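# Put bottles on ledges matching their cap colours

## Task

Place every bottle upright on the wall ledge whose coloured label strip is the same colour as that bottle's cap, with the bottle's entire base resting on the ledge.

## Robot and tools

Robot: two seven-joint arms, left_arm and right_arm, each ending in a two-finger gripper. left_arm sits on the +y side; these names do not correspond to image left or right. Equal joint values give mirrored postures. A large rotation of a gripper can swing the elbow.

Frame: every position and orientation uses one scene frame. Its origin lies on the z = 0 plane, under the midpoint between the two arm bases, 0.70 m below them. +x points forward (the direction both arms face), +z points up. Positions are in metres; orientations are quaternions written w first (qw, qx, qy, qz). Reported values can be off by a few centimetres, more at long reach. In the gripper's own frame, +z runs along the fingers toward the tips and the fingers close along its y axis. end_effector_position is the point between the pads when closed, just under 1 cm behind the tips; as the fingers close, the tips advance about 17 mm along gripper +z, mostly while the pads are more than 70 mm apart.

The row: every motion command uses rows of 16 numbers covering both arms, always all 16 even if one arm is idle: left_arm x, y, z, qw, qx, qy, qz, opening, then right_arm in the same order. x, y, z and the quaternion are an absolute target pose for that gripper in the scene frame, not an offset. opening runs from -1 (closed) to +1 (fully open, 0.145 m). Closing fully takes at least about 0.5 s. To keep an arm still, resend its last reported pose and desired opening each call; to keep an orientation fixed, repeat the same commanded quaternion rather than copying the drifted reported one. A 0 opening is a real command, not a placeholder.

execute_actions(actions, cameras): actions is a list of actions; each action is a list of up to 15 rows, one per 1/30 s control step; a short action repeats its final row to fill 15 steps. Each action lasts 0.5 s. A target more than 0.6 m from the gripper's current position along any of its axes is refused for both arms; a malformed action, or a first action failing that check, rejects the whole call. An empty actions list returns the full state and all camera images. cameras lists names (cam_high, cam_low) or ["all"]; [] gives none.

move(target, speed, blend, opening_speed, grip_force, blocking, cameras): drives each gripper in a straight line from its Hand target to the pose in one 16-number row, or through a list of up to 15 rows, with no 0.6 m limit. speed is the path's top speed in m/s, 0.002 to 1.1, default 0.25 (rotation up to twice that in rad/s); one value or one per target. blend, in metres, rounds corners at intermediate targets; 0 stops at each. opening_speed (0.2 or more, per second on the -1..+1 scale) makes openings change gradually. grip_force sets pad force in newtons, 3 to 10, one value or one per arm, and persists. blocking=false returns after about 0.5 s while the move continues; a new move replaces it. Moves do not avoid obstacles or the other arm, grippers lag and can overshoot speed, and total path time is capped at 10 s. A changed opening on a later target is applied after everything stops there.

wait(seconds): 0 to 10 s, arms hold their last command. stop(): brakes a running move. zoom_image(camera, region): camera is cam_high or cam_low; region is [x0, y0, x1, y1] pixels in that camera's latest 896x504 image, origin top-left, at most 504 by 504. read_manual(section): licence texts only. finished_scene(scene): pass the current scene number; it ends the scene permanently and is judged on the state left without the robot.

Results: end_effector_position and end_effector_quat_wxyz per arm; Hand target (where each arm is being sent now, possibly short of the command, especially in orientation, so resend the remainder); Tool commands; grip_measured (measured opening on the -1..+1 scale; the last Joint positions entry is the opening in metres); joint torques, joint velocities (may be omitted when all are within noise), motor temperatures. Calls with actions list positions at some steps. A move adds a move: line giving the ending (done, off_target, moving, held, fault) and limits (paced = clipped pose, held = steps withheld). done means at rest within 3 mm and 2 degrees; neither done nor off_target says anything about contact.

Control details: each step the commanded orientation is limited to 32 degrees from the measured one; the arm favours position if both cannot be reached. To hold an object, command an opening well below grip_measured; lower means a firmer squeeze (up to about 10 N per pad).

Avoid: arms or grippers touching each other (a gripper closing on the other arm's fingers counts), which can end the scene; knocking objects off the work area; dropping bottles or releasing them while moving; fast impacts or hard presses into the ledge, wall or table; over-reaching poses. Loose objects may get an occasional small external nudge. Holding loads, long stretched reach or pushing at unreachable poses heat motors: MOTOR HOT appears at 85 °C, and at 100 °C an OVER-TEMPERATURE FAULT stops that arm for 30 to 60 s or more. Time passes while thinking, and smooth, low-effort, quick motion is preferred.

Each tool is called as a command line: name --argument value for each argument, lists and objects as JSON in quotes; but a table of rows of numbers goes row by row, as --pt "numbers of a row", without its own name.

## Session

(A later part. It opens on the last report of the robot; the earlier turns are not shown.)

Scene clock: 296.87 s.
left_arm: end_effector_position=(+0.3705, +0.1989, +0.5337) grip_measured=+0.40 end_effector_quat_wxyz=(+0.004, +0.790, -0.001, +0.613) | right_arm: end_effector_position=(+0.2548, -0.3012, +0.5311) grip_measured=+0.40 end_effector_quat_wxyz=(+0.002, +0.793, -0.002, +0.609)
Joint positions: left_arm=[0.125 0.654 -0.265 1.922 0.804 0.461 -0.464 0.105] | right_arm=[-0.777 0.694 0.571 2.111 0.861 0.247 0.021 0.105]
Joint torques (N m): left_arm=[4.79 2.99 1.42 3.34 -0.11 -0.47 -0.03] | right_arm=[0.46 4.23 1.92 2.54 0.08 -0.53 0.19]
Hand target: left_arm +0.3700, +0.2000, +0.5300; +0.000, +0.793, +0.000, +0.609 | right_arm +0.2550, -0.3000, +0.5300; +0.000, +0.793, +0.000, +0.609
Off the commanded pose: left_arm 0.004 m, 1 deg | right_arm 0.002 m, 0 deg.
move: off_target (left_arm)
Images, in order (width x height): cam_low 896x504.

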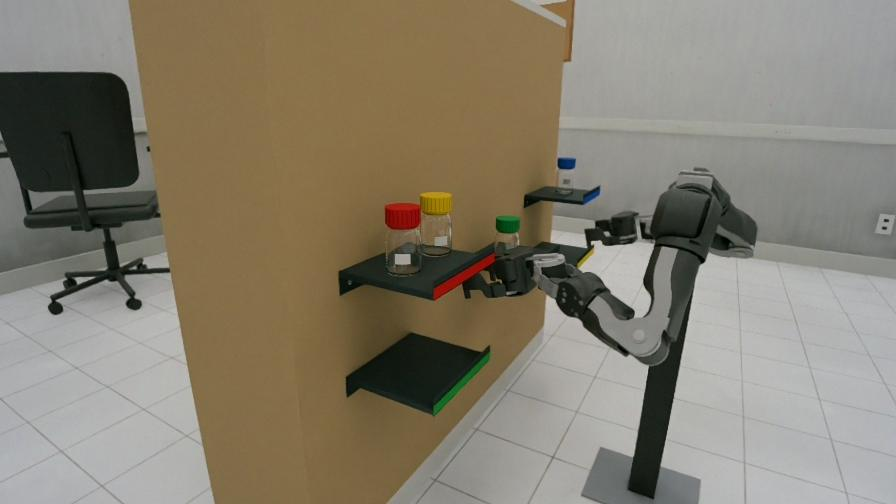

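move --pt "0.335 0.18 0.62 0 0.7933 0 0.6087 0.4 0.255 -0.3 0.53 0 0.7933 0 0.6087 0.4" --pt "0.326 0.068 0.605 0.1575 0.7663 -0.2053 0.588 0.4 0.255 -0.3 0.53 0 0.7933 0 0.6087 0.4" --pt "0.383 0.035 0.576 0.1575 0.7663 -0.2053 0.588 0.4 0.255 -0.3 0.53 0 0.7933 0 0.6087 0.4" --speed '[0.2,0.2,0.1]' --blend '[0.02,0.005,0]' --cameras '["all"]'

zoom_image --camera "cam_high" --region '[430, 230, 570, 350]'

zoom_image --camera "cam_low" --region '[440, 170, 600, 310]'

Scene clock: 312.23 s.
left_arm: end_effector_position=(+0.3831, +0.0356, +0.5771) grip_measured=+0.40 end_effector_quat_wxyz=(+0.157, +0.766, -0.203, +0.589) | right_arm: end_effector_position=(+0.2548, -0.3012, +0.5311) grip_measured=+0.40 end_effector_quat_wxyz=(+0.002, +0.793, -0.002, +0.609)
Joint positions: left_arm=[0.637 0.537 -0.748 1.856 0.952 0.595 -0.377 0.105] | right_arm=[-0.777 0.694 0.571 2.111 0.861 0.247 0.021 0.105]
Joint torques (N m): left_arm=[7.79 0.88 1.76 3.12 -0.06 -0.67 0.24] | right_arm=[0.46 4.39 1.87 2.47 0.08 -0.55 0.17]
Hand target: left_arm +0.3830, +0.0350, +0.5760; +0.157, +0.766, -0.205, +0.588 | right_arm +0.2550, -0.3000, +0.5300; +0.000, +0.793, +0.000, +0.609
Off the commanded pose: left_arm 0.001 m, 0 deg | right_arm 0.002 m, 0 deg.
move: done

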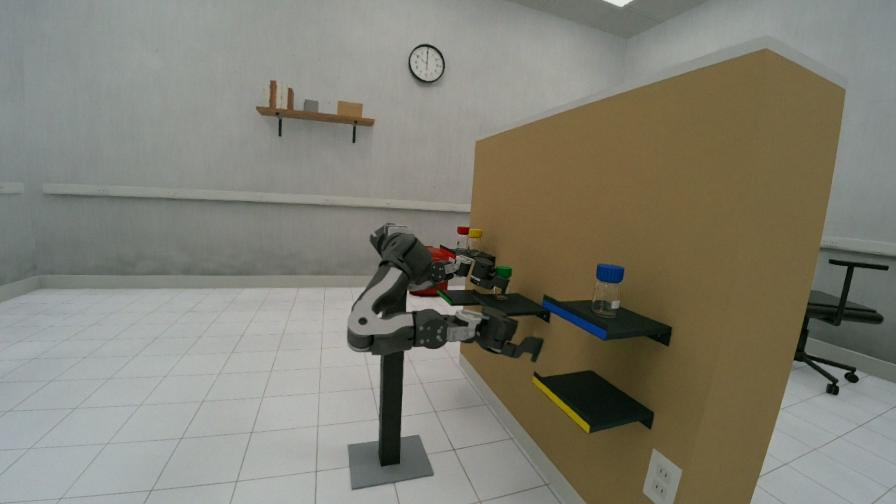

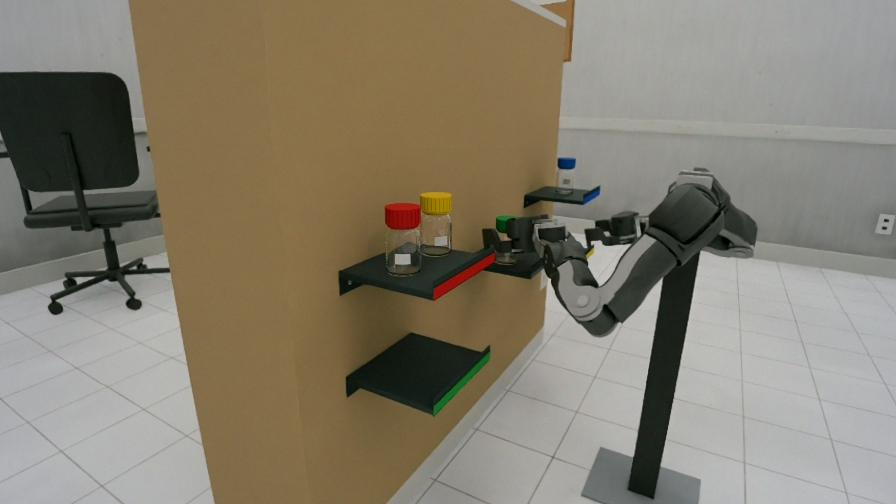

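Scaled by 3.600 from the camera's 896x504 image, which has a finer 1280x720 frame.

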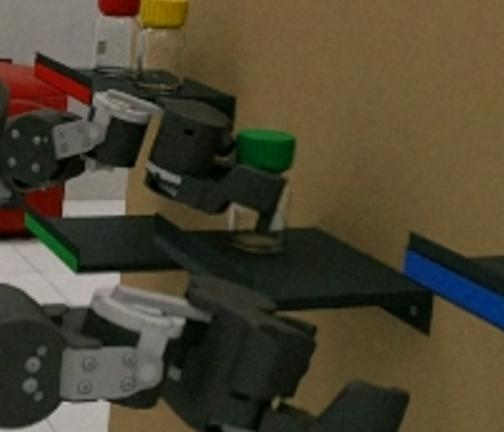

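Scaled by 3.150 from the camera's 896x504 image, which has a finer 1280x720 frame.

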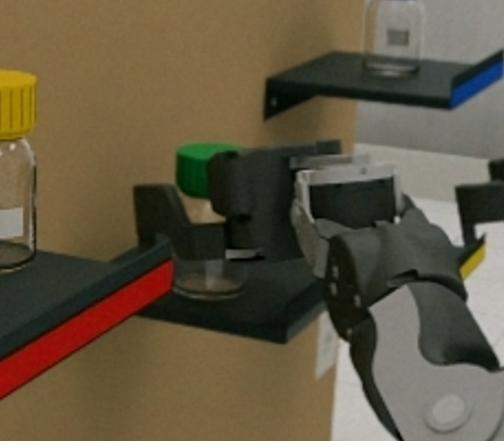

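move --pt "0.383 0.035 0.576 0.1575 0.7663 -0.2053 0.588 -0.8 0.255 -0.3 0.53 0 0.7933 0 0.6087 0.4" --pt "0.383 0.038 0.61 0.1575 0.7663 -0.2053 0.588 -0.8 0.255 -0.3 0.53 0 0.7933 0 0.6087 0.4" --pt "0.38 0.2 0.61 0 0.7933 0 0.6087 -0.8 0.255 -0.3 0.53 0 0.7933 0 0.6087 0.4" --pt "0.38 0.2 0.51 0 0.7933 0 0.6087 -0.8 0.255 -0.3 0.53 0 0.7933 0 0.6087 0.4" --pt "0.388 0.37 0.5 0 0.7933 0 0.6087 -0.8 0.255 -0.3 0.53 0 0.7933 0 0.6087 0.4" --pt "0.388 0.385 0.482 0 0.7933 0 0.6087 -0.8 0.255 -0.3 0.53 0 0.7933 0 0.6087 0.4" --speed '[0.05,0.08,0.18,0.15,0.15,0.06]' --opening_speed 0.8 --blend '[0,0.01,0.02,0.02,0.01,0]' --cameras '["all"]'

zoom_image --camera "cam_low" --region '[340, 250, 520, 430]'

Scene clock: 339.30 s.
left_arm: end_effector_position=(+0.3887, +0.3876, +0.4872) grip_measured=-0.30 end_effector_quat_wxyz=(-0.005, +0.789, +0.001, +0.614) | right_arm: end_effector_position=(+0.2548, -0.3012, +0.5311) grip_measured=+0.40 end_effector_quat_wxyz=(+0.002, +0.793, -0.002, +0.609)
Joint positions: left_arm=[0.215 0.972 -0.239 1.125 0.964 0.016 0.23 0.053] | right_arm=[-0.777 0.694 0.571 2.111 0.861 0.247 0.021 0.105]
Joint torques (N m): left_arm=[5.89 6.05 1.44 2.15 0.25 -0.49 0.27] | right_arm=[0.44 4.36 1.95 2.45 0.09 -0.58 0.18]
Hand target: left_arm +0.3880, +0.3850, +0.4821; +0.000, +0.793, +0.000, +0.609 | right_arm +0.2550, -0.3000, +0.5300; +0.000, +0.793, +0.000, +0.609
Off the commanded pose: left_arm 0.006 m, 1 deg | right_arm 0.002 m, 0 deg.
move: off_target (left_arm)

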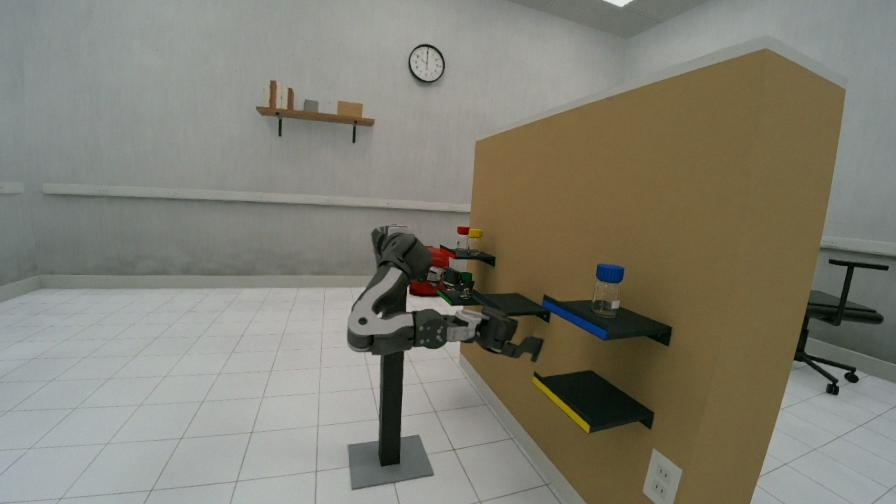

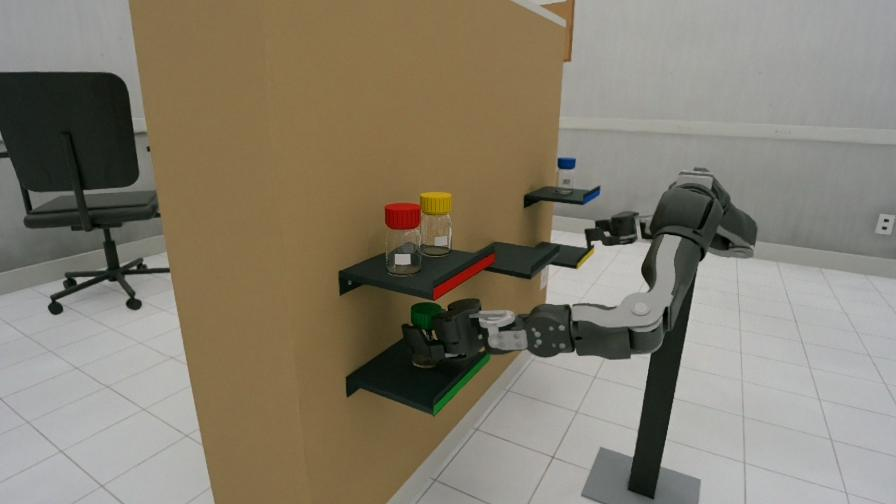

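Scaled by 2.800 from the camera's 896x504 image, which has a finer 1280x720 frame.

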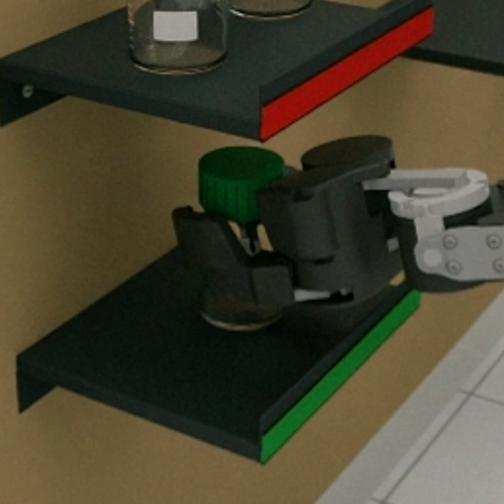

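move --pt "0.388 0.386 0.475 0 0.7933 0 0.6087 -0.8 0.255 -0.3 0.53 0 0.7933 0 0.6087 0.4" --speed 0.03

Scene clock: 344.43 s.
left_arm: end_effector_position=(+0.3907, +0.3880, +0.4864) grip_measured=-0.30 end_effector_quat_wxyz=(-0.004, +0.781, -0.001, +0.624) | right_arm: end_effector_position=(+0.2548, -0.3012, +0.5311) grip_measured=+0.40 end_effector_quat_wxyz=(+0.002, +0.793, -0.002, +0.609)
Joint positions: left_arm=[0.235 0.969 -0.273 1.094 0.975 -0.033 0.241 0.053] | right_arm=[-0.777 0.694 0.571 2.111 0.861 0.247 0.021 0.105]
Joint torques (N m): left_arm=[4.71 6.05 0.68 1.76 0.21 0.03 0.13] | right_arm=[0.38 4.29 1.89 2.56 0.08 -0.55 0.18]
Hand target: left_arm +0.3878, +0.3859, +0.4752; +0.000, +0.793, +0.000, +0.609 | right_arm +0.2550, -0.3000, +0.5300; +0.000, +0.793, +0.000, +0.609
Off the commanded pose: left_arm 0.012 m, 2 deg | right_arm 0.002 m, 0 deg.
move: off_target (left_arm)

move --pt "0.388 0.387 0.4855 0 0.7933 0 0.6087 -0.8 0.255 -0.3 0.53 0 0.7933 0 0.6087 0.4" --pt "0.388 0.387 0.4865 0 0.7933 0 0.6087 0.12 0.255 -0.3 0.53 0 0.7933 0 0.6087 0.4" --pt "0.315 0.37 0.5 0 0.7933 0 0.6087 0.12 0.255 -0.3 0.53 0 0.7933 0 0.6087 0.4" --pt "0.315 0.2 0.53 0 0.7933 0 0.6087 0.12 0.255 -0.3 0.53 0 0.7933 0 0.6087 0.4" --pt "0.36 0.2 0.62 0 0.766 0 0.6428 0.12 0.255 -0.3 0.53 0 0.7933 0 0.6087 0.4" --pt "0.34 0.24 0.715 -0.0839 0.7594 0.1 0.6373 0.15 0.255 -0.3 0.53 0 0.7933 0 0.6087 0.4" --speed '[0.03,0.05,0.12,0.2,0.2,0.2]' --opening_speed 0.8 --blend '[0,0,0.01,0.03,0.02,0]' --cameras '["all"]'

zoom_image --camera "cam_low" --region '[340, 170, 560, 390]'

zoom_image --camera "cam_high" --region '[430, 210, 570, 330]'

Scene clock: 378.47 s.
left_arm: end_effector_position=(+0.3401, +0.2411, +0.7164) grip_measured=+0.15 end_effector_quat_wxyz=(-0.086, +0.739, +0.099, +0.660) | right_arm: end_effector_position=(+0.2548, -0.3012, +0.5311) grip_measured=+0.40 end_effector_quat_wxyz=(+0.002, +0.793, -0.002, +0.609)
Joint positions: left_arm=[0.673 0.89 -0.218 2.225 1.584 0.78 -1.279 0.087] | right_arm=[-0.777 0.694 0.571 2.111 0.861 0.247 0.021 0.105]
Joint torques (N m): left_arm=[5.95 2.44 1.21 1.36 -0.19 -0.16 -0.04] | right_arm=[0.38 4.18 1.95 2.47 0.07 -0.56 0.17]
Hand target: left_arm +0.3402, +0.2401, +0.7147; -0.087, +0.741, +0.098, +0.658 | right_arm +0.2550, -0.3000, +0.5300; +0.000, +0.793, +0.000, +0.609
Off the commanded pose: left_arm 0.002 m, 4 deg | right_arm 0.002 m, 0 deg.
joint sent to its limit (left arm) — joint 5 (forearm roll), upper limit; joint 6 (wrist pitch), upper limit. The joint targets are off in orientation, not in position.
move: off_target (left_arm); target 6's new opening was sent with left_arm's hand 0.002 m and 4 deg from that target

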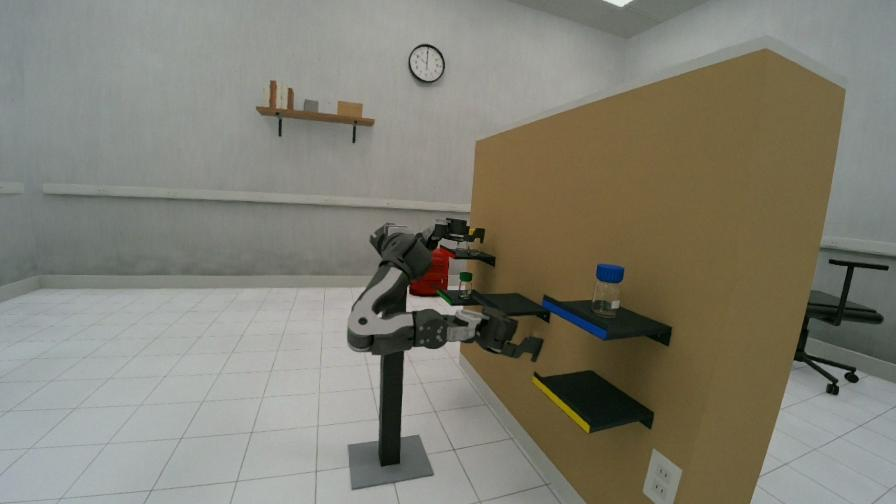

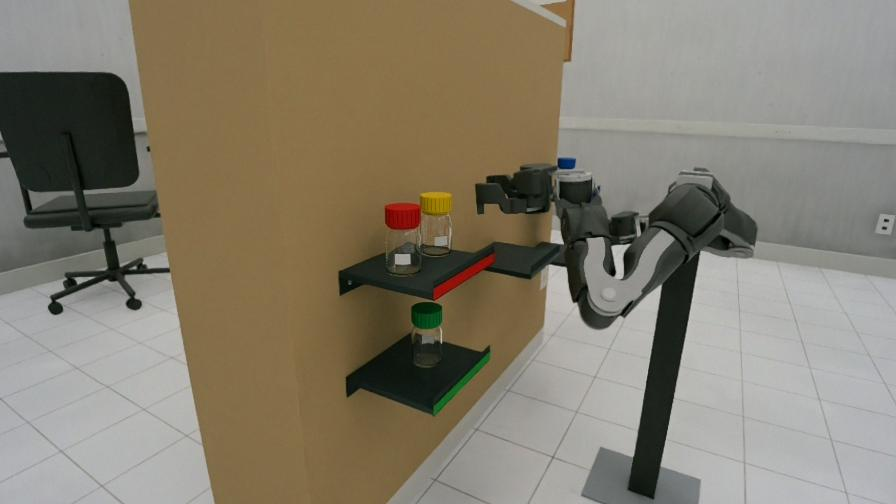

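Scaled by 2.291 from the camera's 896x504 image, which has a finer 1280x720 frame.

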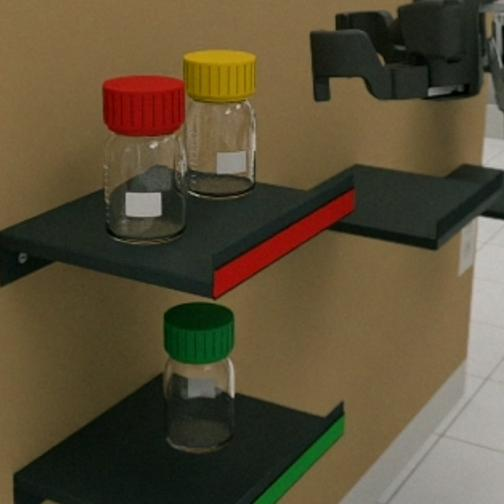

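Scaled by 3.600 from the camera's 896x504 image, which has a finer 1280x720 frame.

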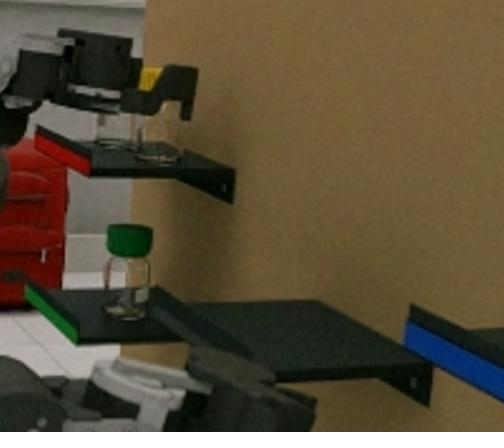

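move --pt "0.335 0.316 0.7 -0.0839 0.7594 0.1 0.6373 0.15 0.255 -0.3 0.53 0 0.7933 0 0.6087 0.4" --pt "0.392 0.337 0.68 -0.0839 0.7594 0.1 0.6373 0.15 0.255 -0.3 0.53 0 0.7933 0 0.6087 0.4" --speed '[0.15,0.08]' --blend '[0.005,0]' --cameras '["all"]'

zoom_image --camera "cam_low" --region '[360, 150, 540, 310]'

zoom_image --camera "cam_high" --region '[430, 210, 530, 290]'

Scene clock: 391.90 s.
left_arm: end_effector_position=(+0.3911, +0.3385, +0.6811) grip_measured=+0.15 end_effector_quat_wxyz=(-0.087, +0.759, +0.102, +0.637) | right_arm: end_effector_position=(+0.2548, -0.3012, +0.5311) grip_measured=+0.40 end_effector_quat_wxyz=(+0.002, +0.793, -0.002, +0.609)
Joint positions: left_arm=[0.534 1.077 -0.136 1.77 1.307 0.641 -0.6 0.087] | right_arm=[-0.777 0.694 0.571 2.111 0.861 0.247 0.021 0.105]
Joint torques (N m): left_arm=[6.92 4.63 2.11 1.89 -0.16 -0.63 0.21] | right_arm=[0.33 4.07 1.87 2.44 0.08 -0.56 0.17]
Hand target: left_arm +0.3920, +0.3370, +0.6800; -0.084, +0.759, +0.100, +0.637 | right_arm +0.2550, -0.3000, +0.5300; +0.000, +0.793, +0.000, +0.609
Off the commanded pose: left_arm 0.002 m, 0 deg | right_arm 0.002 m, 0 deg.
move: done

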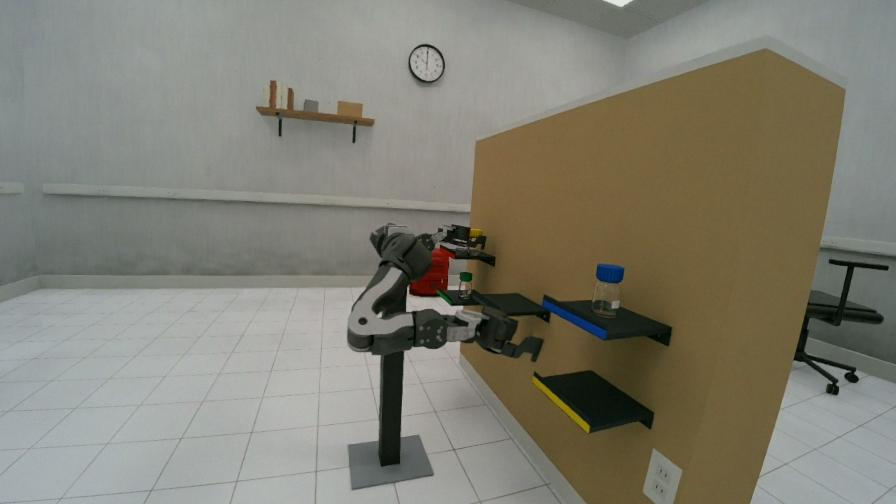

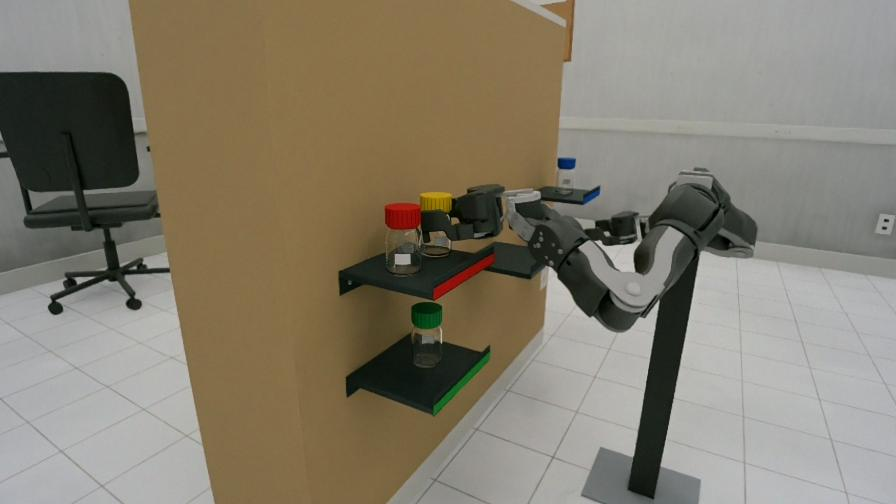

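Scaled by 2.800 from the camera's 896x504 image, which has a finer 1280x720 frame.

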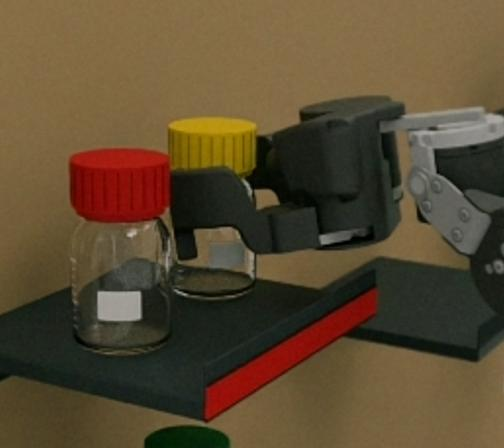

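Scaled by 5.040 from the camera's 896x504 image, which has a finer 1280x720 frame.

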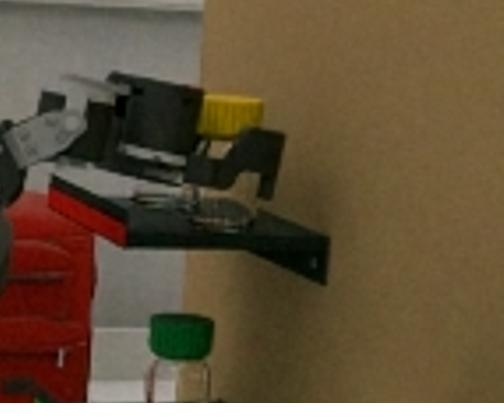

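move --pt "0.392 0.337 0.68 -0.0839 0.7594 0.1 0.6373 -0.8 0.255 -0.3 0.53 0 0.7933 0 0.6087 0.4" --pt "0.388 0.335 0.708 -0.0839 0.7594 0.1 0.6373 -0.8 0.255 -0.3 0.53 0 0.7933 0 0.6087 0.4" --pt "0.37 0.2 0.70 0 0.766 0 0.6428 -0.8 0.255 -0.3 0.53 0 0.7933 0 0.6087 0.4" --pt "0.385 0.05 0.64 0.1664 0.7399 -0.1982 0.6209 -0.8 0.255 -0.3 0.53 0 0.7933 0 0.6087 0.4" --pt "0.388 0.0 0.62 0.1664 0.7399 -0.1982 0.6209 -0.8 0.255 -0.3 0.53 0 0.7933 0 0.6087 0.4" --pt "0.388 0.0 0.585 0.1664 0.7399 -0.1982 0.6209 -0.8 0.255 -0.3 0.53 0 0.7933 0 0.6087 0.4" --speed '[0.05,0.08,0.18,0.15,0.12,0.05]' --opening_speed 0.8 --blend '[0,0.01,0.02,0.02,0.01,0]' --cameras '["all"]'

zoom_image --camera "cam_high" --region '[450, 230, 590, 350]'

zoom_image --camera "cam_low" --region '[440, 170, 600, 310]'

Scene clock: 417.90 s.
left_arm: end_effector_position=(+0.3878, +0.0003, +0.5848) grip_measured=-0.24 end_effector_quat_wxyz=(+0.165, +0.742, -0.199, +0.619) | right_arm: end_effector_position=(+0.2548, -0.3012, +0.5311) grip_measured=+0.40 end_effector_quat_wxyz=(+0.002, +0.793, -0.002, +0.609)
Joint positions: left_arm=[0.718 0.445 -0.887 1.794 0.935 0.479 -0.469 0.057] | right_arm=[-0.777 0.694 0.571 2.111 0.861 0.247 0.021 0.105]
Joint torques (N m): left_arm=[7.9 0.07 2.19 3.22 -0.22 -0.9 0.23] | right_arm=[0.62 4.07 1.94 2.43 0.07 -0.58 0.16]
Hand target: left_arm +0.3880, +0.0000, +0.5850; +0.166, +0.740, -0.198, +0.621 | right_arm +0.2550, -0.3000, +0.5300; +0.000, +0.793, +0.000, +0.609
Off the commanded pose: left_arm 0.000 m, 0 deg | right_arm 0.002 m, 0 deg.
move: done

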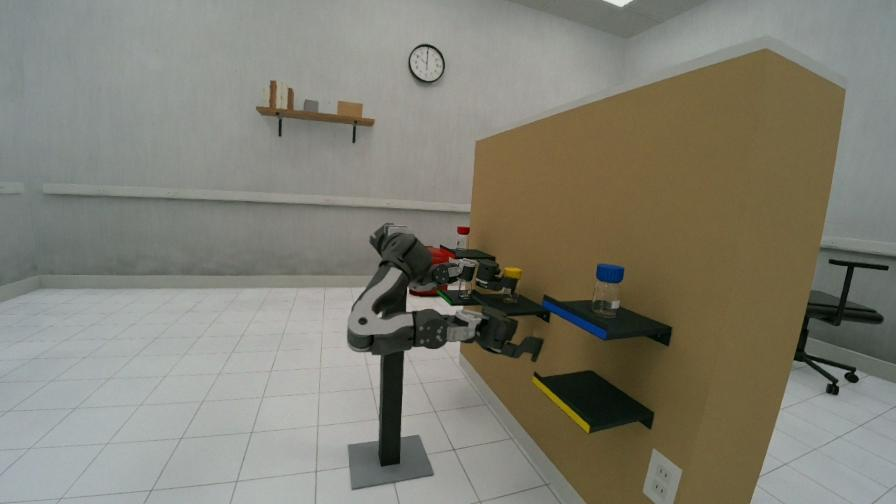

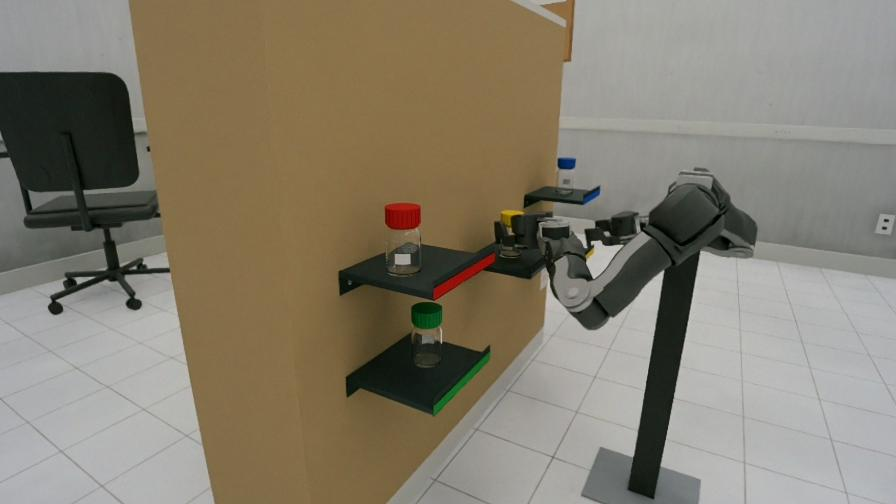

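Scaled by 3.600 from the camera's 896x504 image, which has a finer 1280x720 frame.

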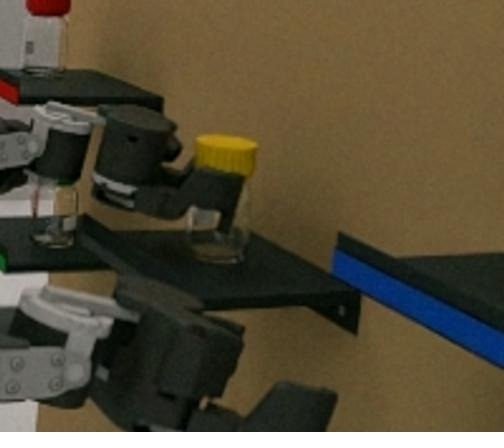

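Scaled by 3.150 from the camera's 896x504 image, which has a finer 1280x720 frame.

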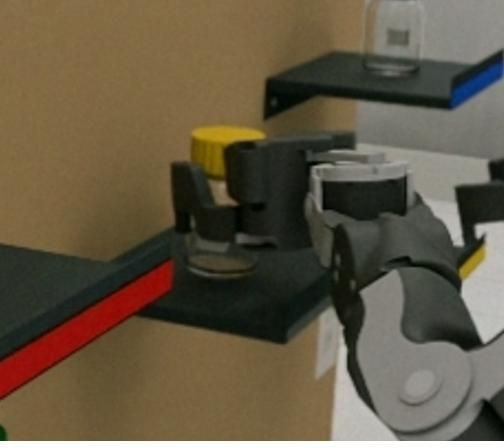

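move --pt "0.388 0.0 0.572 0.1664 0.7399 -0.1982 0.6209 -0.8 0.255 -0.3 0.53 0 0.7933 0 0.6087 0.4" --speed 0.025

Scene clock: 425.37 s.
left_arm: end_effector_position=(+0.3888, +0.0000, +0.5811) grip_measured=-0.24 end_effector_quat_wxyz=(+0.169, +0.731, -0.194, +0.632) | right_arm: end_effector_position=(+0.2548, -0.3012, +0.5311) grip_measured=+0.40 end_effector_quat_wxyz=(+0.002, +0.793, -0.002, +0.609)
Joint positions: left_arm=[0.705 0.452 -0.909 1.776 0.906 0.406 -0.455 0.057] | right_arm=[-0.777 0.694 0.571 2.111 0.861 0.247 0.021 0.105]
Joint torques (N m): left_arm=[6.47 0.57 0.92 2.07 0.04 -0.28 0.2] | right_arm=[0.41 4.1 1.92 2.56 0.08 -0.54 0.15]
Motor temperatures (°C): left_arm=[25 23 24 21 21 25 21] | right_arm=[20 24 22 20 20 21 21]
Hand target: left_arm +0.3878, +0.0001, +0.5720; +0.166, +0.740, -0.198, +0.621 | right_arm +0.2550, -0.3000, +0.5300; +0.000, +0.793, +0.000, +0.609
Off the commanded pose: left_arm 0.009 m, 2 deg | right_arm 0.002 m, 0 deg.
move: off_target (left_arm)

move --pt "0.388 0.0 0.581 0.1664 0.7399 -0.1982 0.6209 -0.8 0.255 -0.28 0.53 0 0.7933 0 0.6087 0.4" --pt "0.388 0.0 0.582 0.1664 0.7399 -0.1982 0.6209 0.15 0.27 -0.24 0.53 0 0.7933 0 0.6087 0.4" --pt "0.325 0.036 0.605 0.1664 0.7399 -0.1982 0.6209 0.15 0.3 -0.2 0.53 0 0.7933 0 0.6087 0.4" --pt "0.33 0.2 0.60 0 0.7933 0 0.6087 0.15 0.345 -0.195 0.59 0 0.7933 0 0.6087 0.4" --pt "0.28 0.26 0.52 0 0.7933 0 0.6087 0.15 0.345 -0.195 0.61 0 0.7933 0 0.6087 0.4" --speed '[0.05,0.05,0.12,0.2,0.2]' --opening_speed 0.8 --blend '[0,0,0.01,0.03,0]'

move --pt "0.28 0.26 0.52 0 0.7933 0 0.6087 0.15 0.333 -0.03 0.605 -0.1575 0.7663 0.2053 0.588 0.4" --pt "0.28 0.26 0.52 0 0.7933 0 0.6087 0.15 0.388 0.003 0.574 -0.1575 0.7663 0.2053 0.588 0.4" --speed '[0.2,0.1]' --blend '[0.005,0]' --cameras '["all"]'

zoom_image --camera "cam_high" --region '[450, 230, 590, 350]'

zoom_image --camera "cam_low" --region '[440, 170, 600, 310]'

Scene clock: 448.87 s.
left_arm: end_effector_position=(+0.2798, +0.2604, +0.5198) grip_measured=+0.15 end_effector_quat_wxyz=(-0.001, +0.794, +0.002, +0.608) | right_arm: end_effector_position=(+0.3454, -0.1957, +0.6110) grip_measured=+0.40 end_effector_quat_wxyz=(-0.001, +0.792, -0.002, +0.611)
Joint positions: left_arm=[-0.722 1.133 0.148 2.134 1.058 -0.067 -0.451 0.087] | right_arm=[0.23 0.707 -0.136 2.202 1.113 0.783 -0.725 0.105]
Joint torques (N m): left_arm=[2.07 4.44 2.35 3.07 -0.12 -0.62 0.24] | right_arm=[3.94 3.44 1.47 2.82 -0.11 -0.25 -0.12]
Hand target: left_arm +0.2800, +0.2600, +0.5201; +0.000, +0.793, +0.000, +0.609 | right_arm +0.3450, -0.1950, +0.6100; +0.000, +0.793, +0.000, +0.609
Off the commanded pose: left_arm 0.001 m, 0 deg | right_arm 0.001 m, 0 deg.
joint sent to its limit (right arm) — joint 6 (wrist pitch), upper limit. The joint targets still meet the commanded pose.
move: done

Scene clock: 451.27 s.
left_arm: end_effector_position=(+0.2798, +0.2604, +0.5198) grip_measured=+0.15 end_effector_quat_wxyz=(-0.001, +0.794, +0.002, +0.608) | right_arm: end_effector_position=(+0.3888, +0.0013, +0.5737) grip_measured=+0.40 end_effector_quat_wxyz=(-0.155, +0.768, +0.203, +0.587)
Joint positions: left_arm=[-0.722 1.133 0.148 2.134 1.058 -0.067 -0.451 0.087] | right_arm=[0.683 0.382 -0.816 1.774 0.907 0.612 -0.454 0.105]
Joint torques (N m): left_arm=[2.07 4.47 2.35 3.06 -0.12 -0.65 0.24] | right_arm=[6.03 -0.36 2.35 3.11 -0.19 -0.5 0.17]
Hand target: left_arm +0.2800, +0.2600, +0.5200; +0.000, +0.793, +0.000, +0.609 | right_arm +0.3880, +0.0029, +0.5739; -0.157, +0.766, +0.205, +0.588
Off the commanded pose: left_arm 0.001 m, 0 deg | right_arm 0.002 m, 0 deg.
move: done

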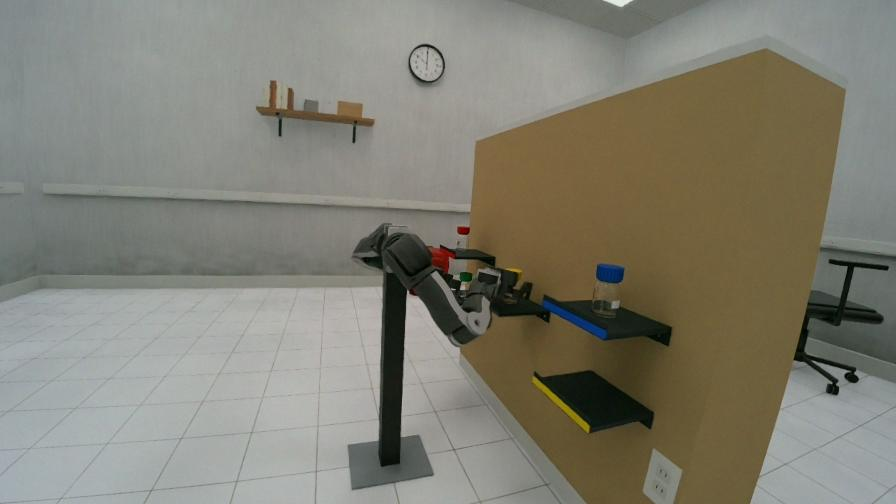

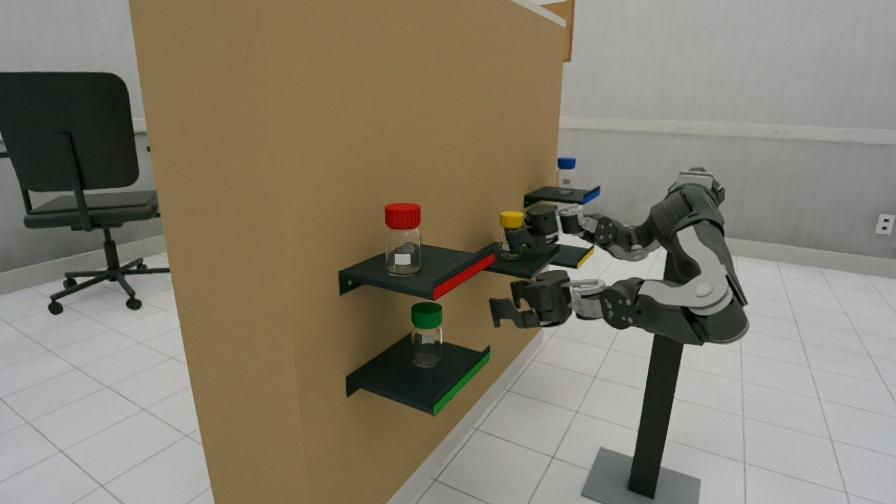

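Scaled by 3.600 from the camera's 896x504 image, which has a finer 1280x720 frame.

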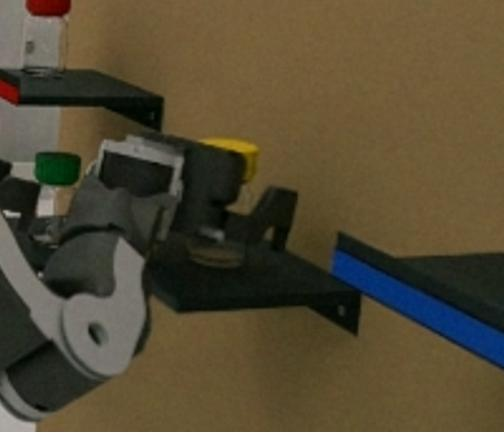

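Scaled by 3.150 from the camera's 896x504 image, which has a finer 1280x720 frame.

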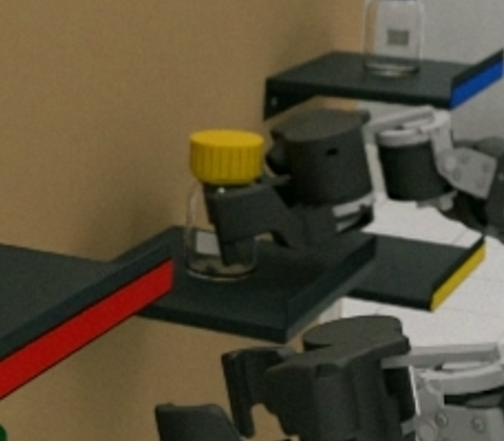

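move --pt "0.28 0.26 0.52 0 0.7933 0 0.6087 0.15 0.388 0.003 0.574 -0.1575 0.7663 0.2053 0.588 -0.8" --pt "0.28 0.26 0.52 0 0.7933 0 0.6087 0.15 0.388 0.0 0.61 -0.1575 0.7663 0.2053 0.588 -0.8" --pt "0.28 0.26 0.52 0 0.7933 0 0.6087 0.15 0.38 -0.205 0.61 0 0.7933 0 0.6087 -0.8" --pt "0.28 0.26 0.52 0 0.7933 0 0.6087 0.15 0.38 -0.21 0.51 0 0.7933 0 0.6087 -0.8" --pt "0.28 0.26 0.52 0 0.7933 0 0.6087 0.15 0.386 -0.38 0.5 0 0.7933 0 0.6087 -0.8" --pt "0.28 0.26 0.52 0 0.7933 0 0.6087 0.15 0.386 -0.4 0.482 0 0.7933 0 0.6087 -0.8" --speed '[0.05,0.08,0.18,0.15,0.15,0.06]' --opening_speed 0.8 --blend '[0,0.01,0.02,0.02,0.01,0]' --cameras '["all"]'

zoom_image --camera "cam_high" --region '[500, 270, 680, 450]'

Scene clock: 470.50 s.
left_arm: end_effector_position=(+0.2798, +0.2604, +0.5198) grip_measured=+0.15 end_effector_quat_wxyz=(-0.001, +0.794, +0.002, +0.608) | right_arm: end_effector_position=(+0.3846, -0.4017, +0.4793) grip_measured=-0.25 end_effector_quat_wxyz=(+0.002, +0.798, -0.002, +0.603)
Joint positions: left_arm=[-0.722 1.133 0.148 2.134 1.058 -0.067 -0.451 0.087] | right_arm=[0.229 0.962 -0.212 1.044 0.935 0.028 0.307 0.057]
Joint torques (N m): left_arm=[2.07 4.5 2.35 3.07 -0.12 -0.65 0.24] | right_arm=[4.84 7 3.71 2.84 0.3 -0.71 0.17]
Hand target: left_arm +0.2800, +0.2600, +0.5200; +0.000, +0.793, +0.000, +0.609 | right_arm +0.3860, -0.4000, +0.4821; +0.000, +0.793, +0.000, +0.609
Off the commanded pose: left_arm 0.001 m, 0 deg | right_arm 0.004 m, 1 deg.
move: off_target (right_arm)

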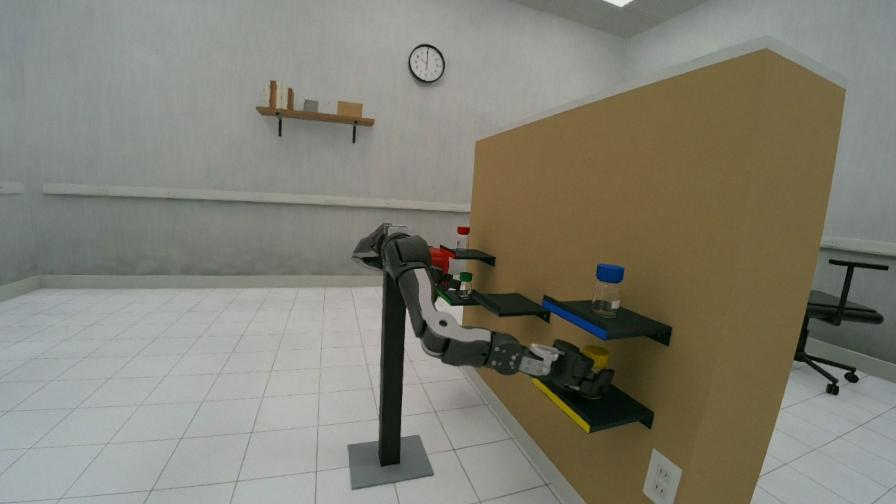

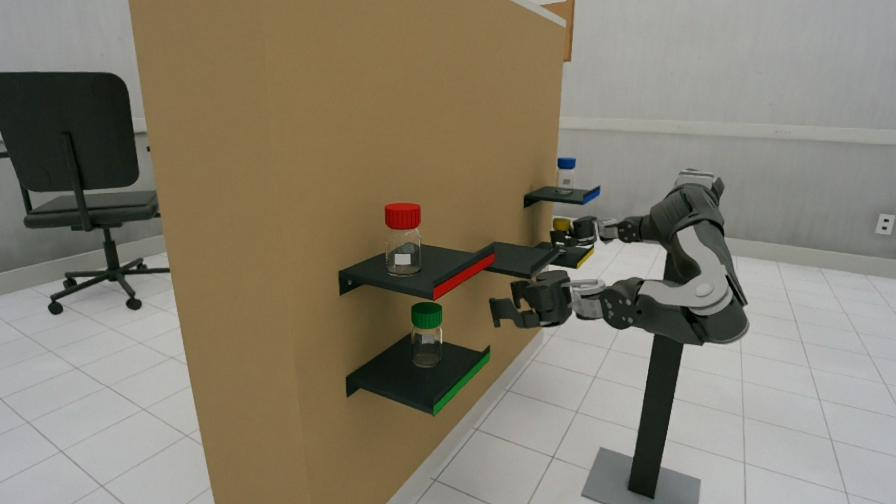

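Scaled by 2.800 from the camera's 896x504 image, which has a finer 1280x720 frame.

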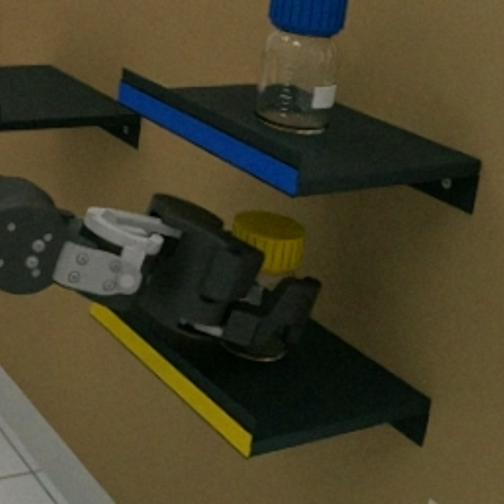

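move --pt "0.28 0.26 0.52 0 0.7933 0 0.6087 0.15 0.386 -0.4 0.468 0 0.7933 0 0.6087 -0.8" --speed 0.025

Scene clock: 474.97 s.
left_arm: end_effector_position=(+0.2798, +0.2604, +0.5198) grip_measured=+0.15 end_effector_quat_wxyz=(-0.001, +0.794, +0.002, +0.608) | right_arm: end_effector_position=(+0.3876, -0.4026, +0.4758) grip_measured=-0.25 end_effector_quat_wxyz=(+0.004, +0.786, -0.001, +0.618)
Joint positions: left_arm=[-0.722 1.133 0.148 2.134 1.058 -0.067 -0.451 0.087] | right_arm=[0.253 0.93 -0.22 0.99 0.913 -0.035 0.33 0.057]
Joint torques (N m): left_arm=[2.07 4.5 2.33 3.07 -0.12 -0.66 0.24] | right_arm=[3.73 6.13 1.22 1.55 0.25 -0.08 0.14]
Hand target: left_arm +0.2800, +0.2600, +0.5200; +0.000, +0.793, +0.000, +0.609 | right_arm +0.3859, -0.4001, +0.4680; +0.000, +0.793, +0.000, +0.609
Off the commanded pose: left_arm 0.001 m, 0 deg | right_arm 0.008 m, 1 deg.
move: off_target (right_arm)

Contact. Release and retreat.

move --pt "0.28 0.26 0.52 0 0.7933 0 0.6087 0.15 0.386 -0.401 0.4755 0 0.7933 0 0.6087 -0.8" --pt "0.28 0.26 0.52 0 0.7933 0 0.6087 0.15 0.386 -0.401 0.4765 0 0.7933 0 0.6087 0.15" --pt "0.28 0.26 0.52 0 0.7933 0 0.6087 0.15 0.32 -0.385 0.495 0 0.7933 0 0.6087 0.15" --pt "0.28 0.26 0.52 0 0.7933 0 0.6087 0.15 0.265 -0.34 0.51 0 0.7933 0 0.6087 0.15" --speed '[0.05,0.05,0.12,0.2]' --opening_speed 0.8 --blend '[0,0,0.01,0]' --cameras '["all"]'

zoom_image --camera "cam_high" --region '[430, 210, 690, 450]'

zoom_image --camera "cam_low" --region '[320, 140, 640, 430]'

Scene clock: 492.20 s.
left_arm: end_effector_position=(+0.2798, +0.2604, +0.5198) grip_measured=+0.15 end_effector_quat_wxyz=(-0.001, +0.794, +0.002, +0.608) | right_arm: end_effector_position=(+0.2646, -0.3378, +0.5092) grip_measured=+0.15 end_effector_quat_wxyz=(-0.005, +0.793, +0.001, +0.609)
Joint positions: left_arm=[-0.722 1.133 0.148 2.134 1.058 -0.067 -0.451 0.087] | right_arm=[-0.86 0.924 0.512 1.87 1.022 -0.013 0.055 0.087]
Joint torques (N m): left_arm=[2.07 4.47 2.35 3.06 -0.12 -0.66 0.24] | right_arm=[0.8 4.92 4.63 2.03 0.11 -0.36 -0.13]
Hand target: left_arm +0.2800, +0.2600, +0.5200; +0.000, +0.793, +0.000, +0.609 | right_arm +0.2650, -0.3399, +0.5100; +0.000, +0.793, +0.000, +0.609
Off the commanded pose: left_arm 0.001 m, 0 deg | right_arm 0.002 m, 1 deg.
move: done

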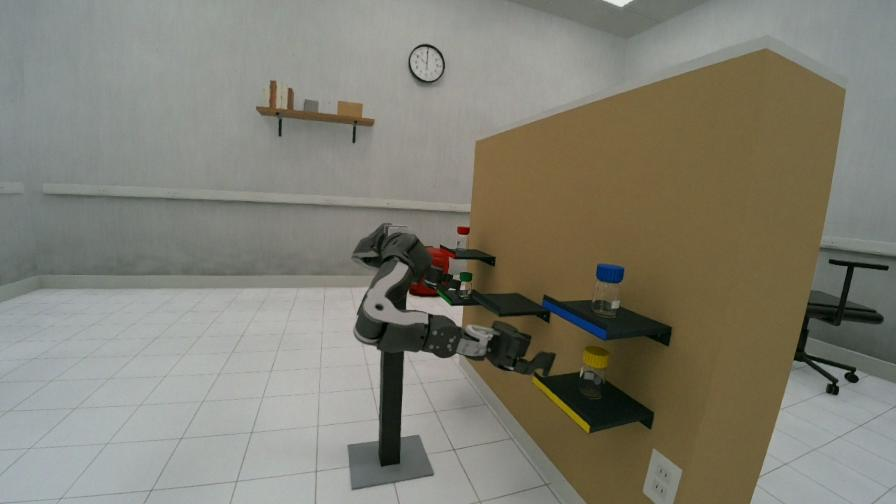

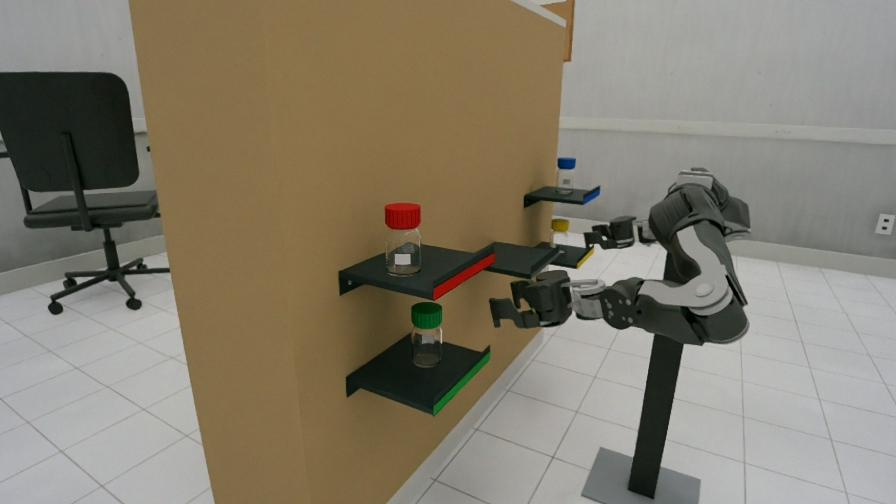

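Scaled by 1.938 from the camera's 896x504 image, which has a finer 1280x720 frame.

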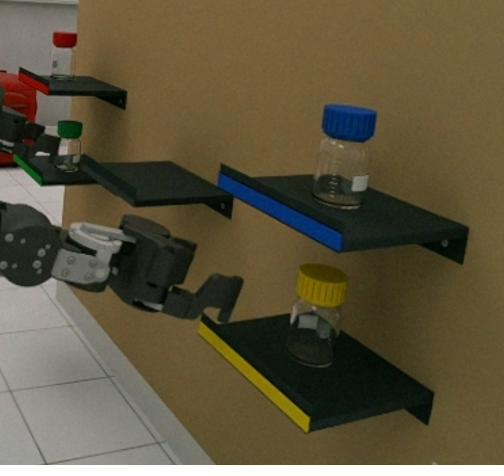

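Scaled by 1.575 from the camera's 896x504 image, which has a finer 1280x720 frame.

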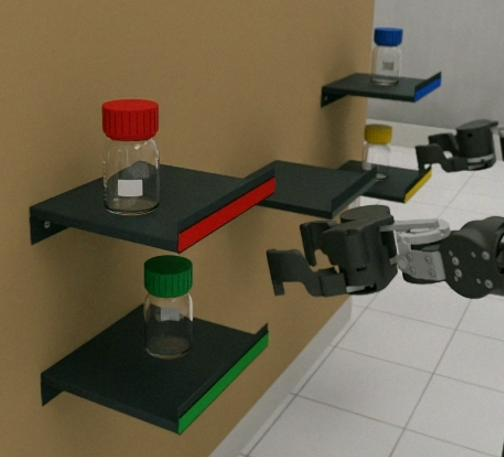

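All bottles are on their matching ledges.

finished_scene --scene 2

The scene is finished: the task was done.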